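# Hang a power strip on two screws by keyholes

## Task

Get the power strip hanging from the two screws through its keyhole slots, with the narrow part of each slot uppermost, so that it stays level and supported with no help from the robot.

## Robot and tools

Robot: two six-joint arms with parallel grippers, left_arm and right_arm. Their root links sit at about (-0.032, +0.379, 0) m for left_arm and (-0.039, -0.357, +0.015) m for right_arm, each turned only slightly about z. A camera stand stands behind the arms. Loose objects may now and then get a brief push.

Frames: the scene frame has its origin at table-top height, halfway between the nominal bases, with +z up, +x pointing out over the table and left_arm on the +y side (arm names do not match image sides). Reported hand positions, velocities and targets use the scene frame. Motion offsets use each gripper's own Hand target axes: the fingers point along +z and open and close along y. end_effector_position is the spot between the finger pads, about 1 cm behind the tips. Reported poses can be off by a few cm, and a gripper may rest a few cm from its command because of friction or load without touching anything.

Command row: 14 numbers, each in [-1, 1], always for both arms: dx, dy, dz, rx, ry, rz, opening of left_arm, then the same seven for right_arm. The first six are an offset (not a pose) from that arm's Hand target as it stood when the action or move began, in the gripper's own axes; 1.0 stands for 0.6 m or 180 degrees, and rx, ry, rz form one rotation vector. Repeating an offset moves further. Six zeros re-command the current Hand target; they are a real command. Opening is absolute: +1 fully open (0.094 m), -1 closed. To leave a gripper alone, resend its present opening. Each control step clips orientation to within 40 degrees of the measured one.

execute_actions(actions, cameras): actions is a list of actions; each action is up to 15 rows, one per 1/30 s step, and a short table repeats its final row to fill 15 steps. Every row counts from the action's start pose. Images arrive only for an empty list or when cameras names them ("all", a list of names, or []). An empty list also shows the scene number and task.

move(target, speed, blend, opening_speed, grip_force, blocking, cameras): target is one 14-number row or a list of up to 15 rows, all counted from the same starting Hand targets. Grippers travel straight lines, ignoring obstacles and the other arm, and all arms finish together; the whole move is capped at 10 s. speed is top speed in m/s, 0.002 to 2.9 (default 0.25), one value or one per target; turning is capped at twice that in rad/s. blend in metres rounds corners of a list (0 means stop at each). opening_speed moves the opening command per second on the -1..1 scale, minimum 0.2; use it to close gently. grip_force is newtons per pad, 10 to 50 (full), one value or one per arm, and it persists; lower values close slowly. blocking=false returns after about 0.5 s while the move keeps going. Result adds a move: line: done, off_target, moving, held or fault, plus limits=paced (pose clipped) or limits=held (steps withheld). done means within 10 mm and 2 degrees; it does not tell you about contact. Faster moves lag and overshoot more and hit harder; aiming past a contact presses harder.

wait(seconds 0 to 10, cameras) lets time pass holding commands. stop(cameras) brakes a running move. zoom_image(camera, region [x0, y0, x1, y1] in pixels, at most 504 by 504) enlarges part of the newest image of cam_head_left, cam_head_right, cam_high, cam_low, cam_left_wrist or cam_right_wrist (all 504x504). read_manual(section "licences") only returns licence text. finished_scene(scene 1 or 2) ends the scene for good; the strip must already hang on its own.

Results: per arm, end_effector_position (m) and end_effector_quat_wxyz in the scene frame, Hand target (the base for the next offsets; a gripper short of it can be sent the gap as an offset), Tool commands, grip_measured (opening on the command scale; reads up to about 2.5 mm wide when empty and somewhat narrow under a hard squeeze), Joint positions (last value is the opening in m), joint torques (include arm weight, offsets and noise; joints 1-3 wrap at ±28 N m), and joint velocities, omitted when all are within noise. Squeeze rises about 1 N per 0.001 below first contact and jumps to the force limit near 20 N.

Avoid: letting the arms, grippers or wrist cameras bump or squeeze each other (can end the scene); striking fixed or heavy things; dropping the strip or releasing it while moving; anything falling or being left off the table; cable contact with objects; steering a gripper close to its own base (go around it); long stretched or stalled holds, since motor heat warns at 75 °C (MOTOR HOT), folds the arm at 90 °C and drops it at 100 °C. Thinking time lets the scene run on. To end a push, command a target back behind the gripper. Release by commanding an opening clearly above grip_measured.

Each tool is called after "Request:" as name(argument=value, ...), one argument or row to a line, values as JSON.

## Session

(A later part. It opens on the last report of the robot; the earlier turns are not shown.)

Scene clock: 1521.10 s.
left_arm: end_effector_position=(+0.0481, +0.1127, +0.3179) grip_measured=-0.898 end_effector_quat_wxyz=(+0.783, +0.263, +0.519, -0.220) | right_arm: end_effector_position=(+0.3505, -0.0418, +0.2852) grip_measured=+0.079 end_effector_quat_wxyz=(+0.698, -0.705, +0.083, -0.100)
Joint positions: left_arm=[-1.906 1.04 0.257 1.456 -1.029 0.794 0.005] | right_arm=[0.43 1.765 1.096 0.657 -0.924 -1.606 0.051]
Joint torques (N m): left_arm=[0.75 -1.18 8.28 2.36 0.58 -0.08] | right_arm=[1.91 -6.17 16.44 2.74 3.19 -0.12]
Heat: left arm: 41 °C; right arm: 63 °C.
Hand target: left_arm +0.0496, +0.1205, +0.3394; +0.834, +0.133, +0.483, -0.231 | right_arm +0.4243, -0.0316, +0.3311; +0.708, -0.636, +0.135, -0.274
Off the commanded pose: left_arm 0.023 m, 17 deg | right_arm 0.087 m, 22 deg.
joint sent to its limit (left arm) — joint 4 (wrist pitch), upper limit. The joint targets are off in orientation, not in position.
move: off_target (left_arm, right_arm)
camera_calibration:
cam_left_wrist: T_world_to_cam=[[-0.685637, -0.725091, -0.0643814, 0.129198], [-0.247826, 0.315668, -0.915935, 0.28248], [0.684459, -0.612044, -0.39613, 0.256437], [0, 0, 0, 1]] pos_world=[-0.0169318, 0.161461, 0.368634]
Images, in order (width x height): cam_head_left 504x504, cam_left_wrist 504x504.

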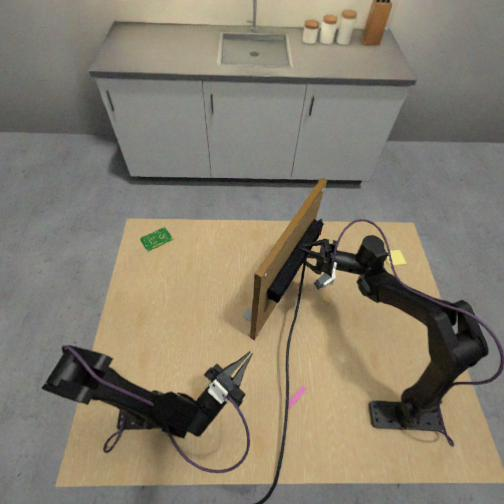

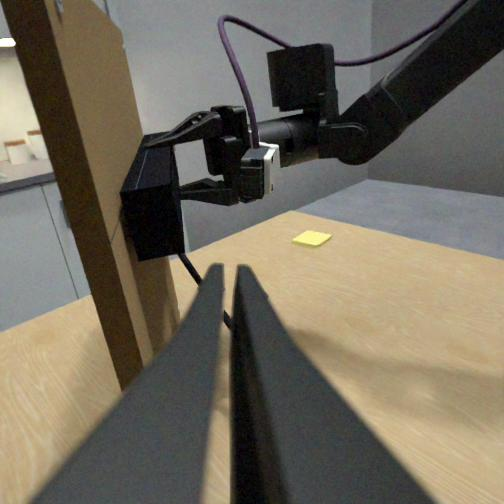

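Request:
move(
  target=[0,0,0,0,0,0,-0.9, -0.04,0.02,-0.01,0,-0.04,0,-0.6],
  speed=0.03,
)

Request:
move(
  target=[0,0,0,0,0,0,-0.9, 0,0.025,0,0,0,0,-0.6],
  speed=0.03,
)

Request:
move(
  target=[0,0,0,0,0,0,-0.9, 0,0.025,0,0,0,0,-0.6],
  speed=0.03,
  cameras=["cam_left_wrist","cam_head_left"],
)

Request:
zoom_image(
  camera="cam_left_wrist",
  region=[80, 110, 240, 270],
)

Request:
zoom_image(
  camera="cam_head_left",
  region=[260, 200, 360, 300],
)

Scene clock: 1532.63 s.
left_arm: end_effector_position=(+0.0481, +0.1127, +0.3179) grip_measured=-0.898 end_effector_quat_wxyz=(+0.783, +0.263, +0.519, -0.220) | right_arm: end_effector_position=(+0.3492, -0.0406, +0.2836) grip_measured=+0.079 end_effector_quat_wxyz=(+0.702, -0.702, +0.072, -0.095)
Joint positions: left_arm=[-1.906 1.04 0.257 1.456 -1.029 0.794 0.005] | right_arm=[0.429 1.782 1.095 0.694 -0.947 -1.597 0.051]
Joint torques (N m): left_arm=[0.79 -1.17 8.47 2.35 0.51 -0.14] | right_arm=[3.45 -4.31 15.9 2.69 2.47 -0.37]
Heat: left arm: 42 °C; right arm: 64 °C.
Hand target: left_arm +0.0496, +0.1205, +0.3394; +0.834, +0.133, +0.483, -0.231 | right_arm +0.4041, -0.0226, +0.3144; +0.715, -0.652, +0.090, -0.233
Off the commanded pose: left_arm 0.023 m, 17 deg | right_arm 0.066 m, 17 deg.
joint sent to its limit (left arm) — joint 4 (wrist pitch), upper limit. The joint targets are off in orientation, not in position.
move: off_target (left_arm, right_arm)

Scene clock: 1534.20 s.
left_arm: end_effector_position=(+0.0481, +0.1127, +0.3179) grip_measured=-0.898 end_effector_quat_wxyz=(+0.783, +0.263, +0.519, -0.220) | right_arm: end_effector_position=(+0.3493, -0.0404, +0.2823) grip_measured=+0.079 end_effector_quat_wxyz=(+0.713, -0.693, +0.054, -0.091)
Joint positions: left_arm=[-1.906 1.04 0.257 1.456 -1.029 0.794 0.005] | right_arm=[0.42 1.818 1.095 0.782 -0.988 -1.57 0.051]
Joint torques (N m): left_arm=[0.42 -1.32 8.18 2.33 0.57 -0.16] | right_arm=[3.66 -4.03 14.46 2.31 2.8 -0.62]
Heat: left arm: 42 °C; right arm: 64 °C.
Hand target: left_arm +0.0496, +0.1205, +0.3394; +0.834, +0.133, +0.483, -0.231 | right_arm +0.4073, -0.0219, +0.2998; +0.715, -0.652, +0.090, -0.233
Off the commanded pose: left_arm 0.023 m, 17 deg | right_arm 0.063 m, 18 deg.
joint sent to its limit (left arm) — joint 4 (wrist pitch), upper limit. The joint targets are off in orientation, not in position.
move: off_target (left_arm, right_arm)

Scene clock: 1535.70 s.
left_arm: end_effector_position=(+0.0481, +0.1127, +0.3179) grip_measured=-0.898 end_effector_quat_wxyz=(+0.783, +0.263, +0.519, -0.220) | right_arm: end_effector_position=(+0.3518, -0.0398, +0.2799) grip_measured=+0.079 end_effector_quat_wxyz=(+0.722, -0.683, +0.036, -0.098)
Joint positions: left_arm=[-1.906 1.04 0.257 1.456 -1.029 0.794 0.005] | right_arm=[0.416 1.859 1.095 0.882 -1.007 -1.552 0.051]
Joint torques (N m): left_arm=[0.76 -1.02 8.21 2.37 0.53 -0.08] | right_arm=[3.73 -3.88 13.04 1.92 2.93 -0.81]
Heat: left arm: 42 °C; right arm: 63 °C.
Hand target: left_arm +0.0496, +0.1205, +0.3394; +0.834, +0.133, +0.483, -0.231 | right_arm +0.4105, -0.0213, +0.2853; +0.715, -0.652, +0.090, -0.233
Off the commanded pose: left_arm 0.023 m, 17 deg | right_arm 0.062 m, 17 deg.
joint sent to its limit (left arm) — joint 4 (wrist pitch), upper limit. The joint targets are off in orientation, not in position.
move: off_target (left_arm, right_arm)
camera_calibration:
cam_left_wrist: T_world_to_cam=[[-0.685637, -0.725091, -0.0643814, 0.129198], [-0.247826, 0.315668, -0.915935, 0.28248], [0.684459, -0.612044, -0.39613, 0.256437], [0, 0, 0, 1]] pos_world=[-0.0169318, 0.161461, 0.368634]
Images, in order (width x height): cam_head_left 504x504, cam_left_wrist 504x504.

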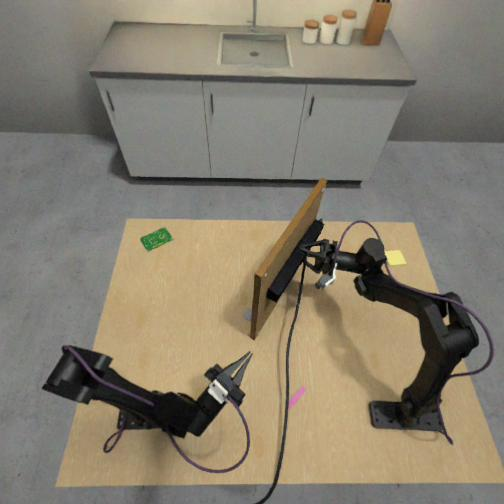

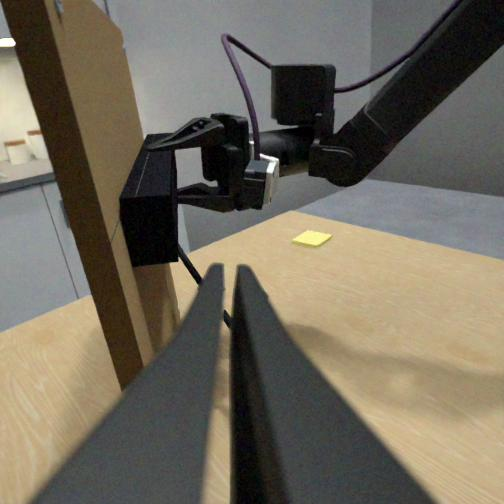

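Scaled by 3.150 from the camera's 504x504 image, which has a finer 720x720 frame.

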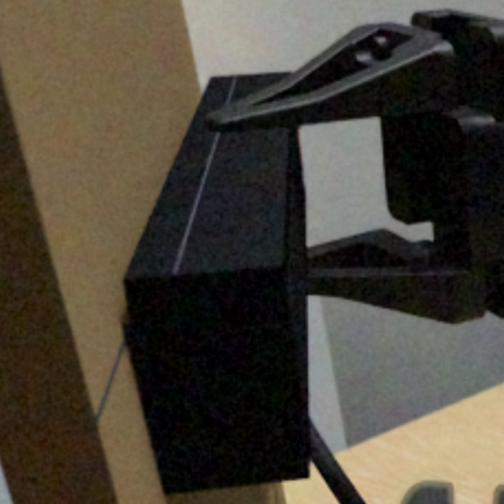

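Scaled by 5.040 from the camera's 504x504 image, which has a finer 720x720 frame.

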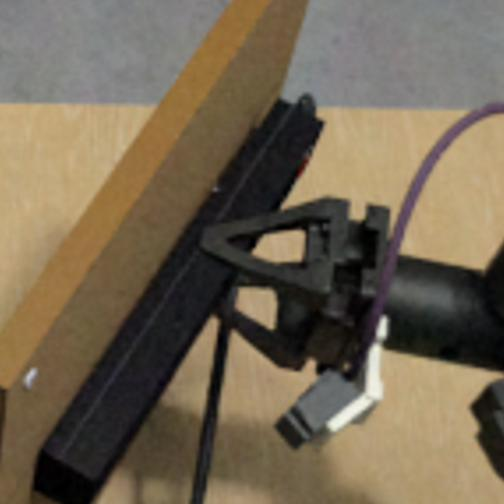

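Request:
move(
  target=[
    [0,0,0,0,0,0,-0.9, -0.03,-0.03,-0.12,0,0,0,-0.6],
    [0,0,0,0,0,0,-0.9, -0.0295,-0.104,-0.095,0,-0.02,0,-0.6],
  ],
  speed=0.05,
  cameras=["cam_left_wrist","cam_head_left"],
)

Request:
zoom_image(
  camera="cam_left_wrist",
  region=[80, 110, 240, 270],
)

Request:
zoom_image(
  camera="cam_head_left",
  region=[260, 200, 360, 300],
)

Scene clock: 1580.07 s.
left_arm: end_effector_position=(+0.0481, +0.1127, +0.3179) grip_measured=-0.898 end_effector_quat_wxyz=(+0.783, +0.263, +0.519, -0.220) | right_arm: end_effector_position=(+0.3481, -0.0628, +0.2710) grip_measured=+0.079 end_effector_quat_wxyz=(+0.692, -0.699, +0.122, -0.129)
Joint positions: left_arm=[-1.906 1.04 0.257 1.456 -1.029 0.794 0.005] | right_arm=[0.41 1.706 0.963 0.732 -0.846 -1.591 0.051]
Joint torques (N m): left_arm=[0.9 -1.03 8.13 2.32 0.54 -0.13] | right_arm=[-0.57 -12.52 13.91 2.36 0.35 -0.3]
Heat: left arm: 42 °C; right arm: 56 °C.
Hand target: left_arm +0.0496, +0.1205, +0.3394; +0.834, +0.133, +0.483, -0.231 | right_arm +0.3568, -0.0666, +0.3354; +0.718, -0.659, +0.068, -0.213
Off the commanded pose: left_arm 0.023 m, 17 deg | right_arm 0.065 m, 13 deg.
joint sent to its limit (left arm) — joint 4 (wrist pitch), upper limit. The joint targets are off in orientation, not in position.
move: off_target (left_arm, right_arm)
camera_calibration:
cam_left_wrist: T_world_to_cam=[[-0.685637, -0.725091, -0.0643814, 0.129198], [-0.247826, 0.315668, -0.915935, 0.28248], [0.684459, -0.612044, -0.39613, 0.256437], [0, 0, 0, 1]] pos_world=[-0.0169318, 0.161461, 0.368634]
Images, in order (width x height): cam_head_left 504x504, cam_left_wrist 504x504.

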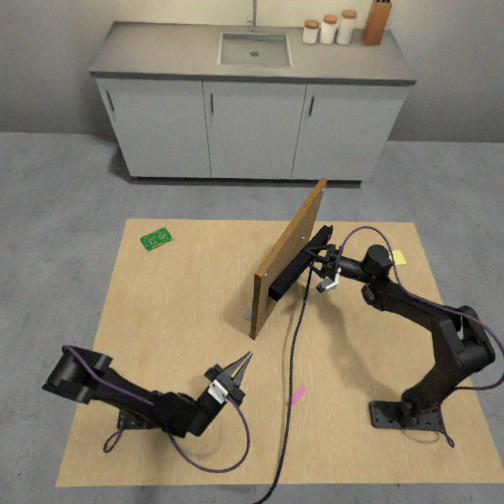

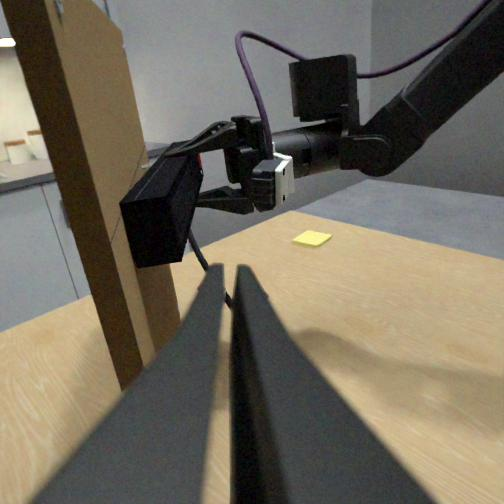

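Scaled by 3.150 from the camera's 504x504 image, which has a finer 720x720 frame.

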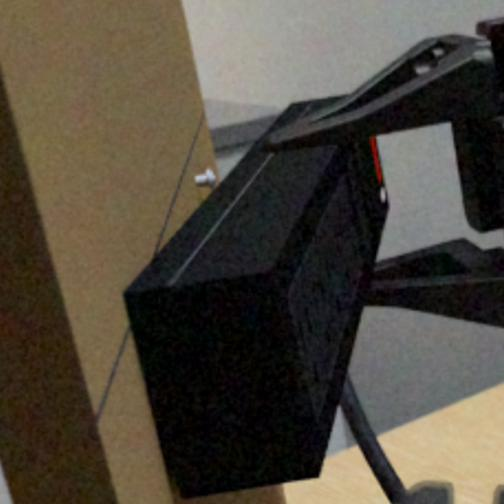

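Scaled by 5.040 from the camera's 504x504 image, which has a finer 720x720 frame.

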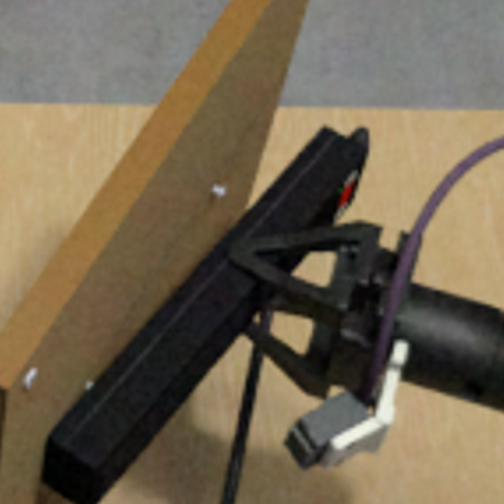

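Request:
move(
  target=[0,0,0,0,0,0,-0.9, 0,0,-0.015,0,-0.06,0,-0.6],
  speed=0.05,
  cameras=["cam_left_wrist","cam_head_left","cam_head_right"],
)

Request:
zoom_image(
  camera="cam_left_wrist",
  region=[80, 110, 240, 270],
)

Request:
zoom_image(
  camera="cam_head_left",
  region=[260, 200, 360, 300],
)

Request:
zoom_image(
  camera="cam_head_right",
  region=[260, 200, 360, 300],
)

Scene clock: 1591.50 s.
left_arm: end_effector_position=(+0.0481, +0.1127, +0.3179) grip_measured=-0.898 end_effector_quat_wxyz=(+0.783, +0.263, +0.519, -0.220) | right_arm: end_effector_position=(+0.3339, -0.0693, +0.3002) grip_measured=+0.079 end_effector_quat_wxyz=(+0.709, -0.700, +0.035, -0.075)
Joint positions: left_arm=[-1.906 1.04 0.257 1.456 -1.029 0.794 0.005] | right_arm=[0.348 1.721 1.075 0.683 -1.11 -1.594 0.051]
Joint torques (N m): left_arm=[0.66 -0.99 8.21 2.35 0.51 -0.18] | right_arm=[-2.03 -7.54 14.24 2.18 0.41 -0.29]
Heat: left arm: 42 °C; right arm: 56 °C.
Hand target: left_arm +0.0496, +0.1205, +0.3394; +0.834, +0.133, +0.483, -0.231 | right_arm +0.3534, -0.0749, +0.3343; +0.721, -0.676, +0.000, -0.150
Off the commanded pose: left_arm 0.023 m, 17 deg | right_arm 0.040 m, 10 deg.
joint sent to its limit (left arm) — joint 4 (wrist pitch), upper limit. The joint targets are off in orientation, not in position.
move: off_target (left_arm, right_arm)
camera_calibration:
cam_left_wrist: T_world_to_cam=[[-0.685637, -0.725091, -0.0643814, 0.129198], [-0.247826, 0.315668, -0.915935, 0.28248], [0.684459, -0.612044, -0.39613, 0.256437], [0, 0, 0, 1]] pos_world=[-0.0169318, 0.161461, 0.368634]
Images, in order (width x height): cam_head_left 504x504, cam_head_right 504x504, cam_left_wrist 504x504.

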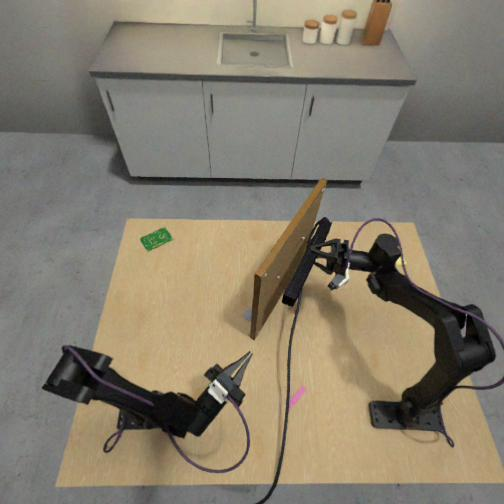

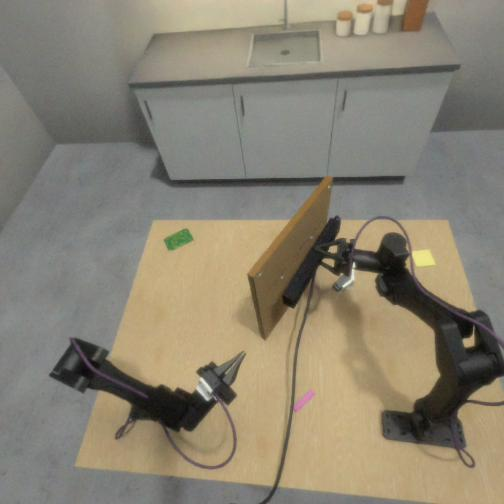

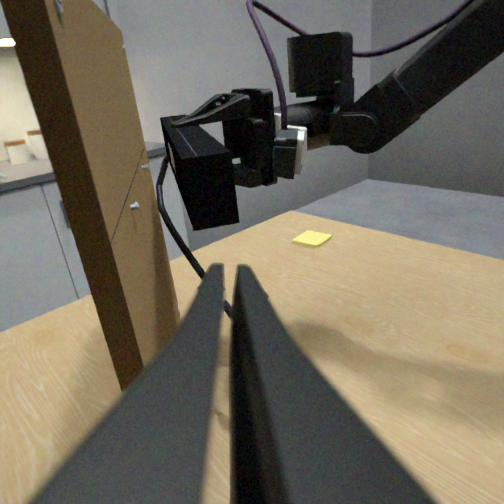

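Scaled by 3.150 from the camera's 504x504 image, which has a finer 720x720 frame.

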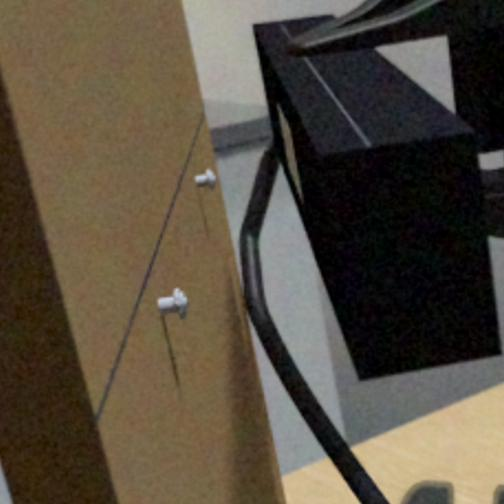

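Scaled by 5.040 from the camera's 504x504 image, which has a finer 720x720 frame.

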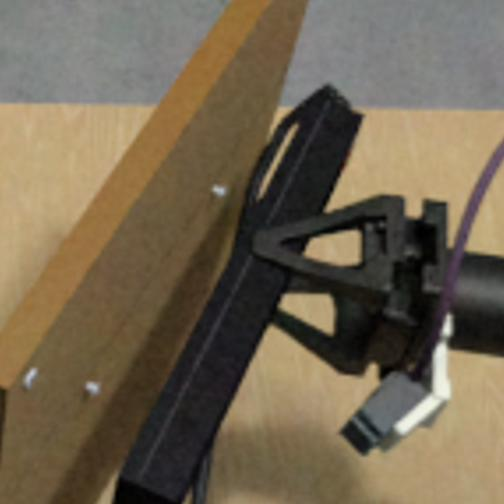

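Scaled by 5.040 from the camera's 504x504 image, which has a finer 720x720 frame.

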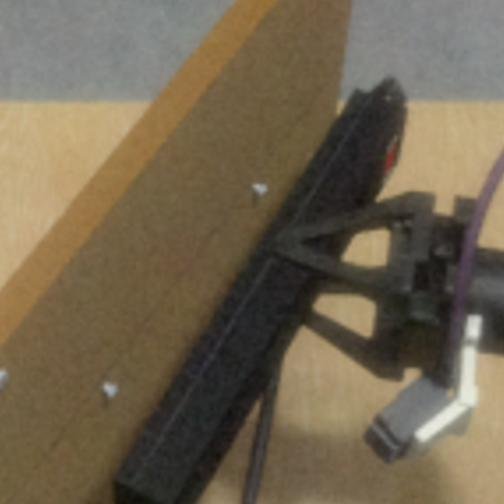

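Request:
move(
  target=[0,0,0,0,0,0,-0.9, 0,0.012,0,0,0.026,0,-0.6],
  speed=0.05,
  cameras=["cam_left_wrist","cam_head_left","cam_head_right"],
)

Request:
zoom_image(
  camera="cam_left_wrist",
  region=[80, 110, 240, 270],
)

Request:
zoom_image(
  camera="cam_head_left",
  region=[260, 200, 360, 300],
)

Request:
zoom_image(
  camera="cam_head_right",
  region=[260, 200, 360, 300],
)

Scene clock: 1613.33 s.
left_arm: end_effector_position=(+0.0481, +0.1127, +0.3179) grip_measured=-0.898 end_effector_quat_wxyz=(+0.783, +0.263, +0.519, -0.220) | right_arm: end_effector_position=(+0.3488, -0.0707, +0.3019) grip_measured=+0.079 end_effector_quat_wxyz=(+0.707, -0.696, +0.062, -0.110)
Joint positions: left_arm=[-1.906 1.04 0.257 1.456 -1.029 0.794 0.005] | right_arm=[0.353 1.721 1.075 0.691 -1.017 -1.598 0.051]
Joint torques (N m): left_arm=[0.51 -1.32 8.42 2.34 0.53 -0.13] | right_arm=[-0.51 -9.42 8.57 2.46 0.43 -0.27]
Heat: left arm: 43 °C; right arm: 55 °C.
Hand target: left_arm +0.0496, +0.1205, +0.3394; +0.834, +0.133, +0.483, -0.231 | right_arm +0.3551, -0.0747, +0.3273; +0.720, -0.670, +0.029, -0.177
Off the commanded pose: left_arm 0.023 m, 17 deg | right_arm 0.026 m, 9 deg.
joint sent to its limit (left arm) — joint 4 (wrist pitch), upper limit. The joint targets are off in orientation, not in position.
move: off_target (left_arm, right_arm)
camera_calibration:
cam_left_wrist: T_world_to_cam=[[-0.685637, -0.725091, -0.0643814, 0.129198], [-0.247826, 0.315668, -0.915935, 0.28248], [0.684459, -0.612044, -0.39613, 0.256437], [0, 0, 0, 1]] pos_world=[-0.0169318, 0.161461, 0.368634]
Images, in order (width x height): cam_head_left 504x504, cam_head_right 504x504, cam_left_wrist 504x504.

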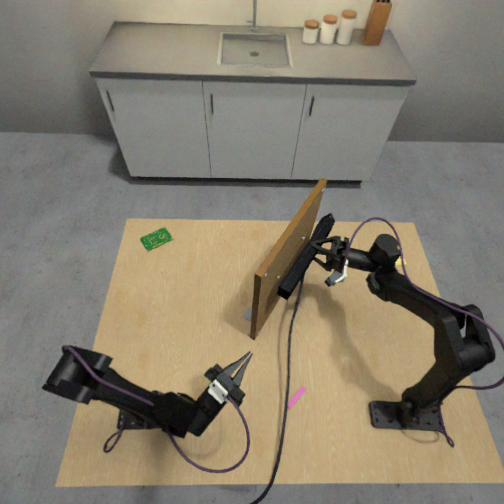

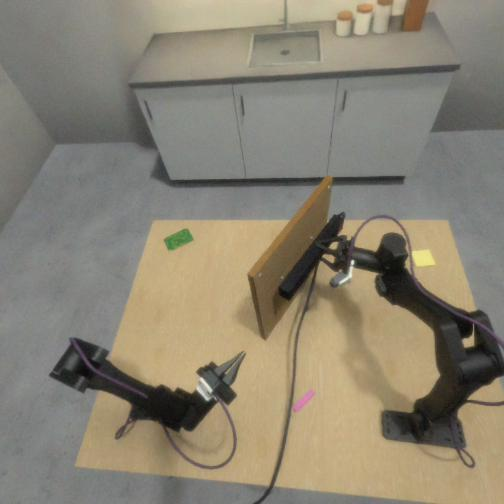

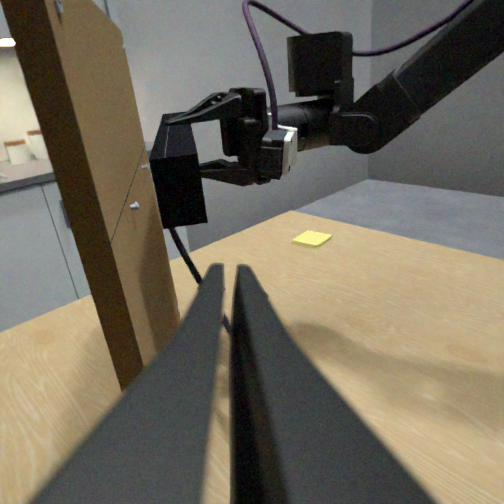

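Scaled by 3.150 from the camera's 504x504 image, which has a finer 720x720 frame.

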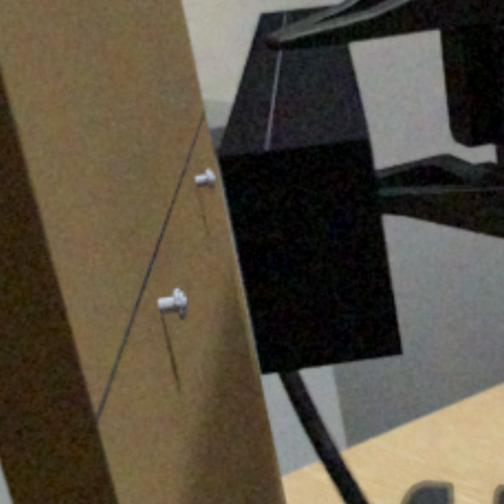

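Scaled by 5.040 from the camera's 504x504 image, which has a finer 720x720 frame.

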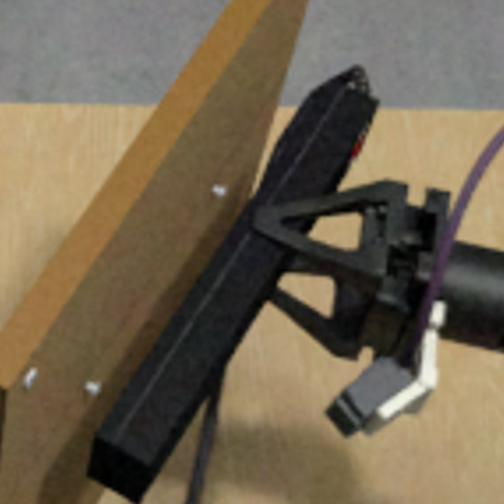

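Scaled by 5.040 from the camera's 504x504 image, which has a finer 720x720 frame.

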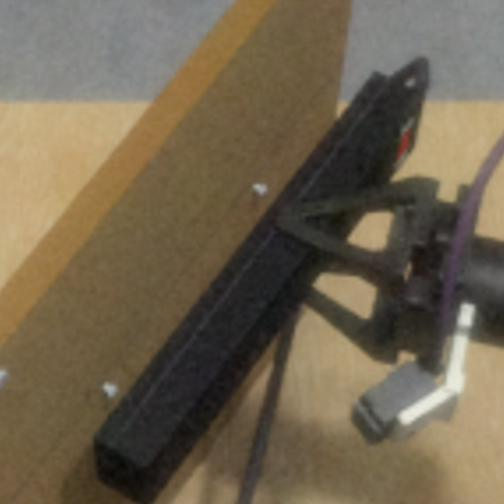

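Request:
move(
  target=[0,0,0,0,0,0,-0.9, 0,0.025,0.021,0,-0.009,0.004,-0.6],
  speed=0.05,
  cameras=["cam_left_wrist","cam_head_left","cam_head_right"],
)

Request:
zoom_image(
  camera="cam_left_wrist",
  region=[80, 110, 240, 270],
)

Request:
zoom_image(
  camera="cam_head_left",
  region=[260, 200, 360, 300],
)

Request:
zoom_image(
  camera="cam_head_right",
  region=[260, 200, 360, 300],
)

Scene clock: 1634.97 s.
left_arm: end_effector_position=(+0.0481, +0.1127, +0.3179) grip_measured=-0.898 end_effector_quat_wxyz=(+0.783, +0.263, +0.519, -0.220) | right_arm: end_effector_position=(+0.3526, -0.0630, +0.2857) grip_measured=+0.079 end_effector_quat_wxyz=(+0.705, -0.699, +0.061, -0.102)
Joint positions: left_arm=[-1.906 1.04 0.257 1.456 -1.029 0.794 0.005] | right_arm=[0.367 1.772 1.075 0.728 -1.015 -1.602 0.051]
Joint torques (N m): left_arm=[0.81 -1.35 8.14 2.32 0.56 -0.13] | right_arm=[0.13 -8.12 11.1 2.5 0.34 -0.19]
Heat: left arm: 43 °C; right arm: 56 °C.
Hand target: left_arm +0.0496, +0.1205, +0.3394; +0.834, +0.133, +0.483, -0.231 | right_arm +0.3618, -0.0621, +0.3140; +0.722, -0.672, +0.023, -0.163
Off the commanded pose: left_arm 0.023 m, 17 deg | right_arm 0.030 m, 9 deg.
joint sent to its limit (left arm) — joint 4 (wrist pitch), upper limit. The joint targets are off in orientation, not in position.
move: off_target (left_arm, right_arm)
camera_calibration:
cam_left_wrist: T_world_to_cam=[[-0.685637, -0.725091, -0.0643814, 0.129198], [-0.247826, 0.315668, -0.915935, 0.28248], [0.684459, -0.612044, -0.39613, 0.256437], [0, 0, 0, 1]] pos_world=[-0.0169318, 0.161461, 0.368634]
Images, in order (width x height): cam_head_left 504x504, cam_head_right 504x504, cam_left_wrist 504x504.

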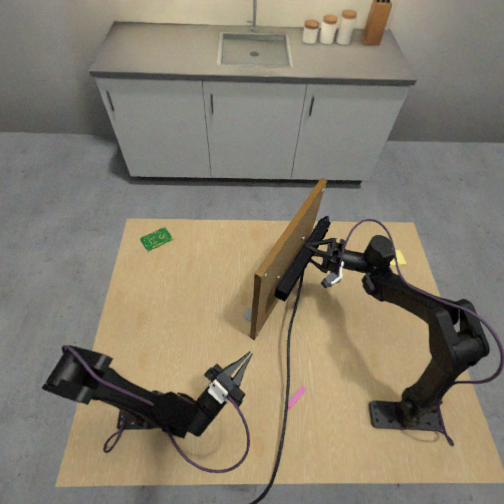

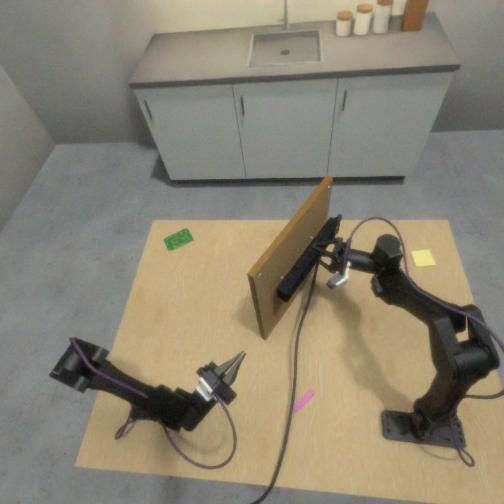

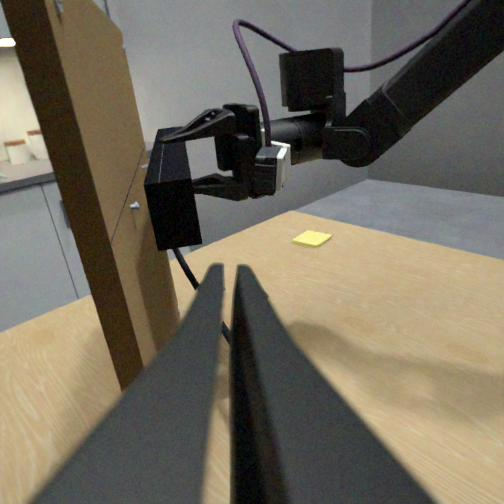

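Scaled by 3.150 from the camera's 504x504 image, which has a finer 720x720 frame.

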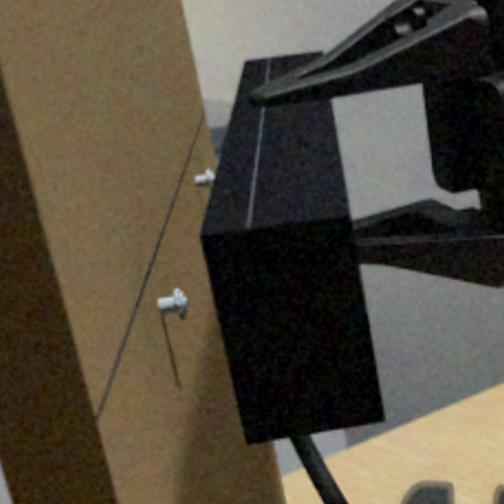

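Scaled by 5.040 from the camera's 504x504 image, which has a finer 720x720 frame.

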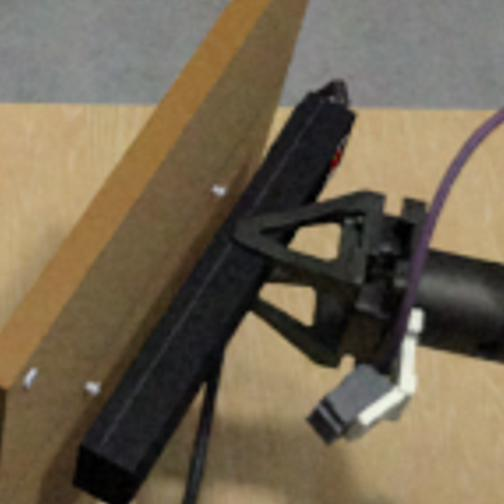

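Scaled by 5.040 from the camera's 504x504 image, which has a finer 720x720 frame.

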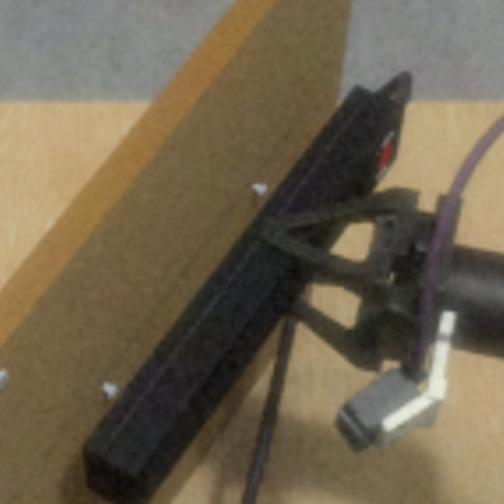

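Request:
move(
  target=[0,0,0,0,0,0,-0.9, 0.008,0.003,0.03,0,0,0,-0.6],
  speed=0.05,
  cameras=["cam_left_wrist"],
)

Request:
zoom_image(
  camera="cam_left_wrist",
  region=[80, 110, 240, 270],
)

Scene clock: 1653.07 s.
left_arm: end_effector_position=(+0.0481, +0.1127, +0.3179) grip_measured=-0.898 end_effector_quat_wxyz=(+0.783, +0.263, +0.519, -0.220) | right_arm: end_effector_position=(+0.3576, -0.0504, +0.2803) grip_measured=+0.079 end_effector_quat_wxyz=(+0.705, -0.700, +0.063, -0.101)
Joint positions: left_arm=[-1.906 1.04 0.257 1.456 -1.029 0.794 0.005] | right_arm=[0.395 1.811 1.104 0.73 -0.987 -1.603 0.051]
Joint torques (N m): left_arm=[0.8 -1.11 8.27 2.34 0.55 -0.14] | right_arm=[0.49 -7.88 13.94 2.36 0.37 -0.2]
Heat: left arm: 43 °C; right arm: 56 °C.
Hand target: left_arm +0.0496, +0.1205, +0.3394; +0.834, +0.133, +0.483, -0.231 | right_arm +0.3712, -0.0459, +0.3149; +0.722, -0.672, +0.023, -0.163
Off the commanded pose: left_arm 0.023 m, 17 deg | right_arm 0.038 m, 9 deg.
joint sent to its limit (left arm) — joint 4 (wrist pitch), upper limit. The joint targets are off in orientation, not in position.
move: off_target (left_arm, right_arm)
camera_calibration:
cam_left_wrist: T_world_to_cam=[[-0.685637, -0.725091, -0.0643814, 0.129198], [-0.247826, 0.315668, -0.915935, 0.28248], [0.684459, -0.612044, -0.39613, 0.256437], [0, 0, 0, 1]] pos_world=[-0.0169318, 0.161461, 0.368634]
Images, in order (width x height): cam_left_wrist 504x504.

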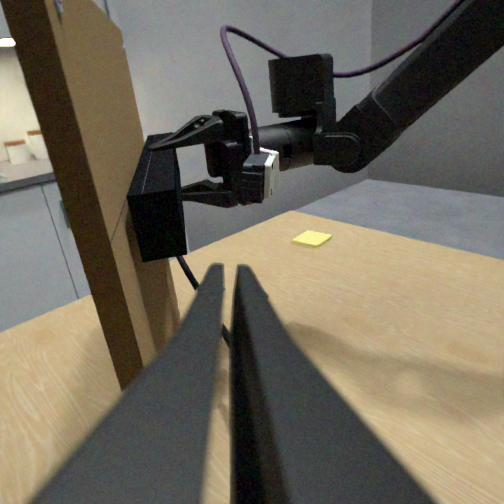

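Scaled by 3.150 from the camera's 504x504 image, which has a finer 720x720 frame.

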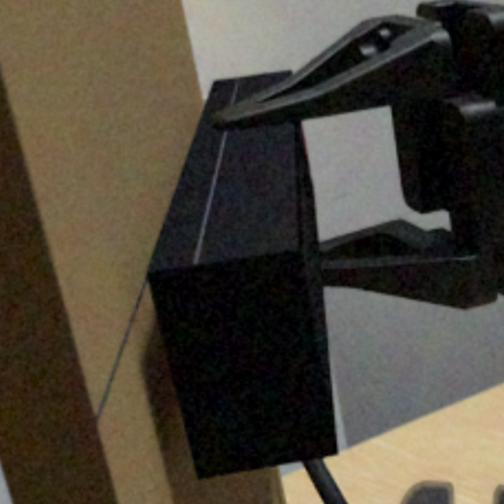

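Request:
move(
  target=[0,0,0,0,0,0,-0.9, 0.002,-0.012,0.003,0,0,0,-0.6],
  speed=0.03,
  cameras=["cam_left_wrist"],
)

Request:
zoom_image(
  camera="cam_left_wrist",
  region=[80, 110, 240, 270],
)

Scene clock: 1662.17 s.
left_arm: end_effector_position=(+0.0481, +0.1127, +0.3179) grip_measured=-0.898 end_effector_quat_wxyz=(+0.783, +0.263, +0.519, -0.220) | right_arm: end_effector_position=(+0.3581, -0.0498, +0.2827) grip_measured=+0.079 end_effector_quat_wxyz=(+0.705, -0.700, +0.061, -0.100)
Joint positions: left_arm=[-1.906 1.04 0.257 1.456 -1.029 0.794 0.005] | right_arm=[0.395 1.811 1.114 0.721 -0.991 -1.603 0.051]
Joint torques (N m): left_arm=[0.92 -1.18 8.39 2.37 0.53 -0.12] | right_arm=[0.7 -8.73 14.54 2.28 0.43 -0.17]
Heat: left arm: 43 °C; right arm: 55 °C.
Hand target: left_arm +0.0496, +0.1205, +0.3394; +0.834, +0.133, +0.483, -0.231 | right_arm +0.3713, -0.0448, +0.3223; +0.722, -0.672, +0.023, -0.163
Off the commanded pose: left_arm 0.023 m, 17 deg | right_arm 0.042 m, 9 deg.
joint sent to its limit (left arm) — joint 4 (wrist pitch), upper limit. The joint targets are off in orientation, not in position.
move: off_target (left_arm, right_arm)
camera_calibration:
cam_left_wrist: T_world_to_cam=[[-0.685637, -0.725091, -0.0643814, 0.129198], [-0.247826, 0.315668, -0.915935, 0.28248], [0.684459, -0.612044, -0.39613, 0.256437], [0, 0, 0, 1]] pos_world=[-0.0169318, 0.161461, 0.368634]
Images, in order (width x height): cam_left_wrist 504x504.

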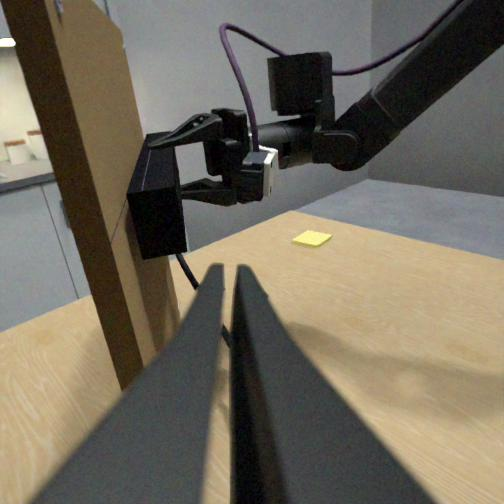

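Scaled by 3.150 from the camera's 504x504 image, which has a finer 720x720 frame.

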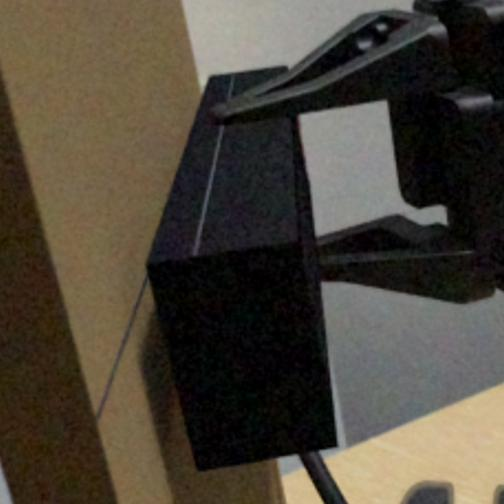

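Request:
move(
  target=[0,0,0,0,0,0,-0.9, 0.006,-0.006,0.025,0,0,0,-0.6],
  speed=0.03,
)

Request:
move(
  target=[0,0,0,0,0,0,-0.9, 0.004,-0.003,0.025,0,0,0,-0.6],
  speed=0.03,
  cameras=["cam_left_wrist","cam_head_left"],
)

Request:
zoom_image(
  camera="cam_left_wrist",
  region=[80, 110, 240, 270],
)

Request:
zoom_image(
  camera="cam_head_left",
  region=[260, 200, 360, 300],
)

Scene clock: 1673.10 s.
left_arm: end_effector_position=(+0.0481, +0.1127, +0.3179) grip_measured=-0.898 end_effector_quat_wxyz=(+0.783, +0.263, +0.519, -0.220) | right_arm: end_effector_position=(+0.3568, -0.0466, +0.2837) grip_measured=+0.079 end_effector_quat_wxyz=(+0.701, -0.705, +0.061, -0.087)
Joint positions: left_arm=[-1.906 1.04 0.257 1.456 -1.029 0.794 0.005] | right_arm=[0.399 1.811 1.139 0.669 -1.004 -1.61 0.051]
Joint torques (N m): left_arm=[0.72 -1.13 8.28 2.39 0.54 -0.1] | right_arm=[2.54 -7.36 16.85 2.48 0.79 -0.11]
Heat: left arm: 43 °C; right arm: 56 °C.
Hand target: left_arm +0.0496, +0.1205, +0.3394; +0.834, +0.133, +0.483, -0.231 | right_arm +0.3778, -0.0315, +0.3279; +0.722, -0.672, +0.023, -0.163
Off the commanded pose: left_arm 0.023 m, 17 deg | right_arm 0.051 m, 11 deg.
joint sent to its limit (left arm) — joint 4 (wrist pitch), upper limit. The joint targets are off in orientation, not in position.
move: off_target (left_arm, right_arm)

Scene clock: 1674.30 s.
left_arm: end_effector_position=(+0.0481, +0.1127, +0.3179) grip_measured=-0.898 end_effector_quat_wxyz=(+0.783, +0.263, +0.519, -0.220) | right_arm: end_effector_position=(+0.3570, -0.0455, +0.2840) grip_measured=+0.079 end_effector_quat_wxyz=(+0.699, -0.708, +0.058, -0.076)
Joint positions: left_arm=[-1.906 1.04 0.257 1.456 -1.029 0.794 0.005] | right_arm=[0.396 1.818 1.163 0.635 -1.027 -1.615 0.051]
Joint torques (N m): left_arm=[0.7 -1.39 8.42 2.3 0.57 -0.12] | right_arm=[5.09 -6.64 18.41 2.53 1.24 -0.07]
Heat: left arm: 43 °C; right arm: 56 °C.
Hand target: left_arm +0.0496, +0.1205, +0.3394; +0.834, +0.133, +0.483, -0.231 | right_arm +0.3835, -0.0177, +0.3315; +0.722, -0.672, +0.023, -0.163
Off the commanded pose: left_arm 0.023 m, 17 deg | right_arm 0.061 m, 12 deg.
joint sent to its limit (left arm) — joint 4 (wrist pitch), upper limit. The joint targets are off in orientation, not in position.
move: off_target (left_arm, right_arm)
camera_calibration:
cam_left_wrist: T_world_to_cam=[[-0.685637, -0.725091, -0.0643814, 0.129198], [-0.247826, 0.315668, -0.915935, 0.28248], [0.684459, -0.612044, -0.39613, 0.256437], [0, 0, 0, 1]] pos_world=[-0.0169318, 0.161461, 0.368634]
Images, in order (width x height): cam_head_left 504x504, cam_left_wrist 504x504.

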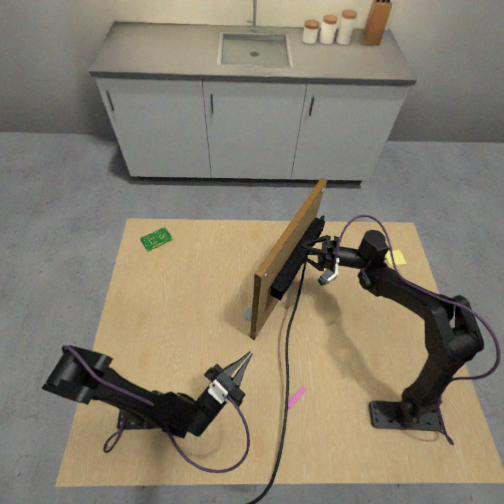

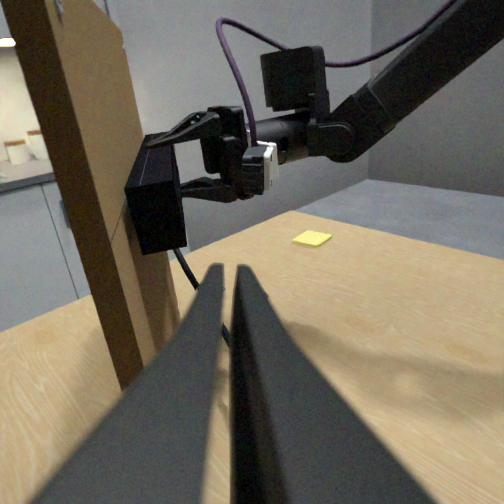

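Scaled by 3.150 from the camera's 504x504 image, which has a finer 720x720 frame.

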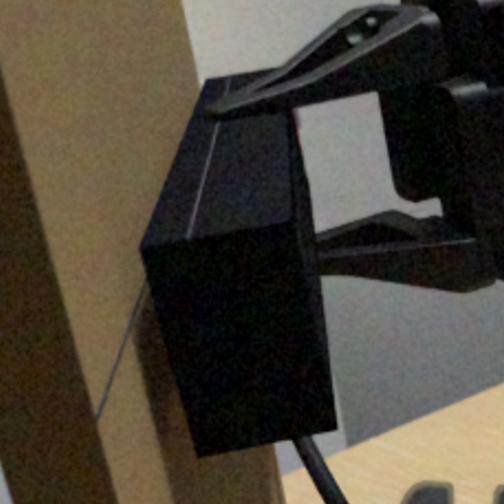

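Scaled by 5.040 from the camera's 504x504 image, which has a finer 720x720 frame.

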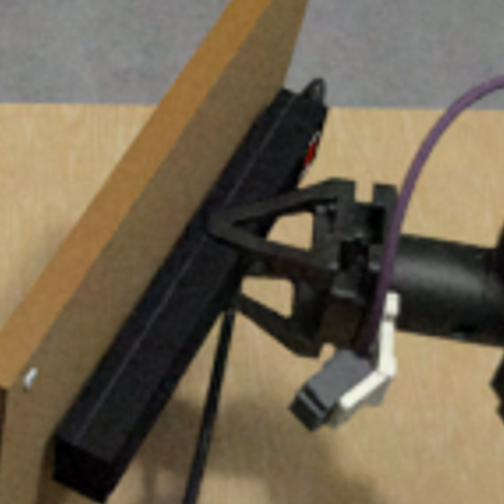

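Request:
move(
  target=[
    [0,0,0,0,0,0,-0.9, -0.012,0.003,-0.07,0,0,0,-0.6],
    [0,0,0,0,0,0,-0.9, -0.010,0.003,0,0,0,0,-0.6],
  ],
  speed=0.06,
  cameras=["cam_left_wrist","cam_head_left"],
)

Request:
zoom_image(
  camera="cam_left_wrist",
  region=[80, 110, 240, 270],
)

Request:
zoom_image(
  camera="cam_head_left",
  region=[260, 200, 360, 300],
)

Scene clock: 1702.47 s.
left_arm: end_effector_position=(+0.0481, +0.1127, +0.3179) grip_measured=-0.898 end_effector_quat_wxyz=(+0.783, +0.263, +0.519, -0.220) | right_arm: end_effector_position=(+0.3577, -0.0463, +0.2852) grip_measured=+0.079 end_effector_quat_wxyz=(+0.702, -0.705, +0.057, -0.082)
Joint positions: left_arm=[-1.906 1.04 0.257 1.456 -1.029 0.794 0.005] | right_arm=[0.396 1.818 1.155 0.66 -1.02 -1.608 0.051]
Joint torques (N m): left_arm=[0.69 -1.18 8.27 2.36 0.51 -0.1] | right_arm=[6.15 -7.1 17.25 2.42 1.28 -0.13]
Heat: left arm: 44 °C; right arm: 58 °C.
Hand target: left_arm +0.0496, +0.1205, +0.3394; +0.834, +0.133, +0.483, -0.231 | right_arm +0.3782, -0.0160, +0.3288; +0.722, -0.672, +0.023, -0.163
Off the commanded pose: left_arm 0.023 m, 17 deg | right_arm 0.057 m, 11 deg.
joint sent to its limit (left arm) — joint 4 (wrist pitch), upper limit. The joint targets are off in orientation, not in position.
move: off_target (left_arm, right_arm)
camera_calibration:
cam_left_wrist: T_world_to_cam=[[-0.685637, -0.725091, -0.0643814, 0.129198], [-0.247826, 0.315668, -0.915935, 0.28248], [0.684459, -0.612044, -0.39613, 0.256437], [0, 0, 0, 1]] pos_world=[-0.0169318, 0.161461, 0.368634]
Images, in order (width x height): cam_head_left 504x504, cam_left_wrist 504x504.

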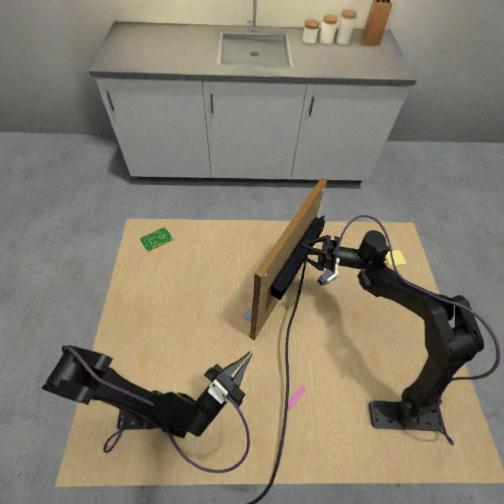

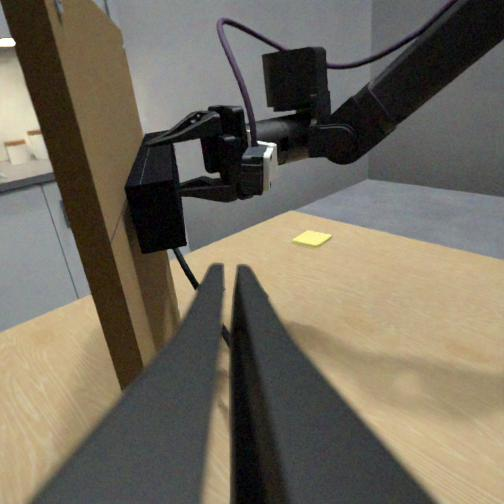

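Scaled by 3.150 from the camera's 504x504 image, which has a finer 720x720 frame.

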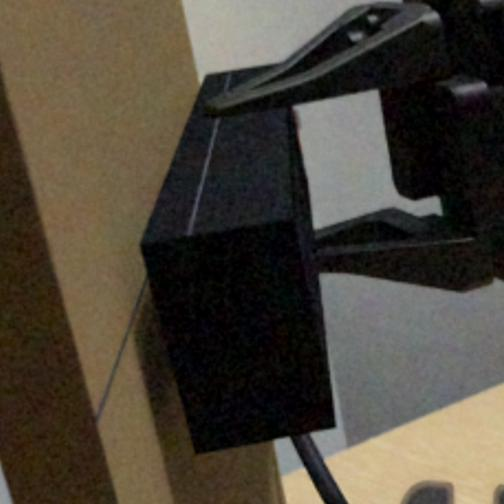

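Scaled by 5.040 from the camera's 504x504 image, which has a finer 720x720 frame.

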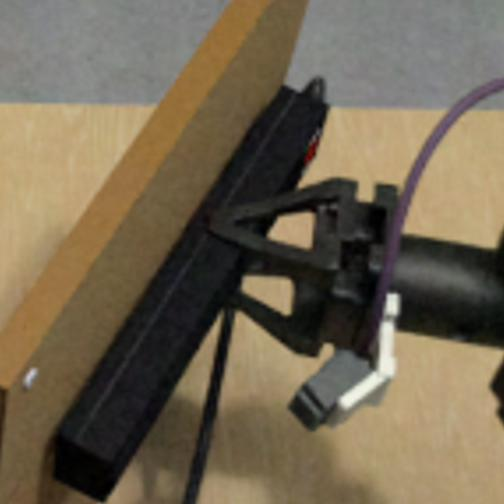

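Request:
move(
  target=[
    [0,0,0,0,0,0,-0.9, -0.01,0,-0.2,0,0,0,-0.6],
    [0,0,0,0,0,0,-0.9, -0.05,0,-0.25,0,-0.2,0,-0.6],
  ],
  speed=0.12,
  cameras=["cam_left_wrist","cam_head_left"],
)

Request:
zoom_image(
  camera="cam_left_wrist",
  region=[80, 50, 340, 310],
)

Scene clock: 1718.67 s.
left_arm: end_effector_position=(+0.0481, +0.1127, +0.3179) grip_measured=-0.898 end_effector_quat_wxyz=(+0.783, +0.263, +0.519, -0.220) | right_arm: end_effector_position=(+0.3174, -0.1461, +0.2909) grip_measured=+0.079 end_effector_quat_wxyz=(+0.707, -0.704, -0.069, -0.011)
Joint positions: left_arm=[-1.906 1.04 0.257 1.456 -1.029 0.794 0.005] | right_arm=[0.124 1.781 1.091 0.82 -1.57 -1.553 0.051]
Joint torques (N m): left_arm=[0.69 -1.35 8.57 2.3 0.56 -0.13] | right_arm=[-1.36 -11.97 7.79 1.38 0.01 -0.23]
Heat: left arm: 44 °C; right arm: 56 °C.
Hand target: left_arm +0.0496, +0.1205, +0.3394; +0.834, +0.133, +0.483, -0.231 | right_arm +0.3119, -0.1524, +0.3088; +0.694, -0.690, -0.201, +0.052
Off the commanded pose: left_arm 0.023 m, 17 deg | right_arm 0.020 m, 17 deg.
joint sent to its limit (left arm) — joint 4 (wrist pitch), upper limit. The joint targets are off in orientation, not in position.
joint sent to its limit (right arm) — joint 5 (wrist yaw), lower limit. The joint targets are off in orientation, not in position.
move: off_target (left_arm, right_arm)
camera_calibration:
cam_left_wrist: T_world_to_cam=[[-0.685637, -0.725091, -0.0643814, 0.129198], [-0.247826, 0.315668, -0.915935, 0.28248], [0.684459, -0.612044, -0.39613, 0.256437], [0, 0, 0, 1]] pos_world=[-0.0169318, 0.161461, 0.368634]
Images, in order (width x height): cam_head_left 504x504, cam_left_wrist 504x504.

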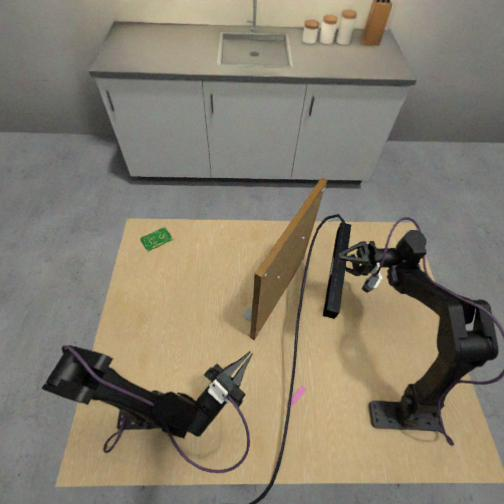

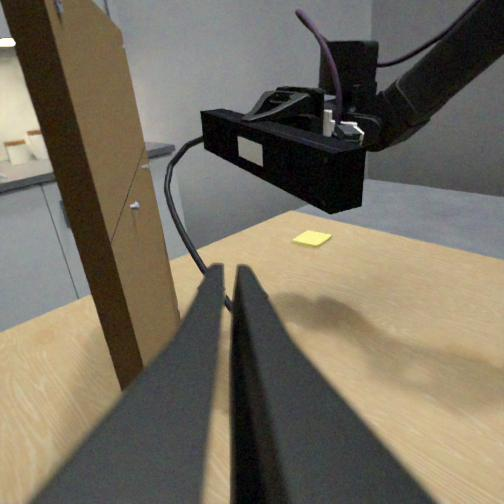

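Scaled by 1.938 from the camera's 504x504 image, which has a finer 720x720 frame.

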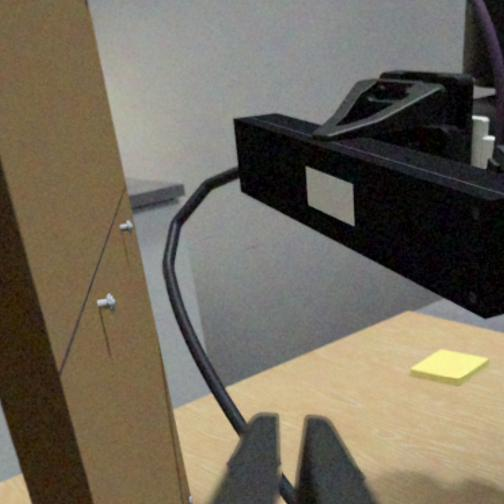

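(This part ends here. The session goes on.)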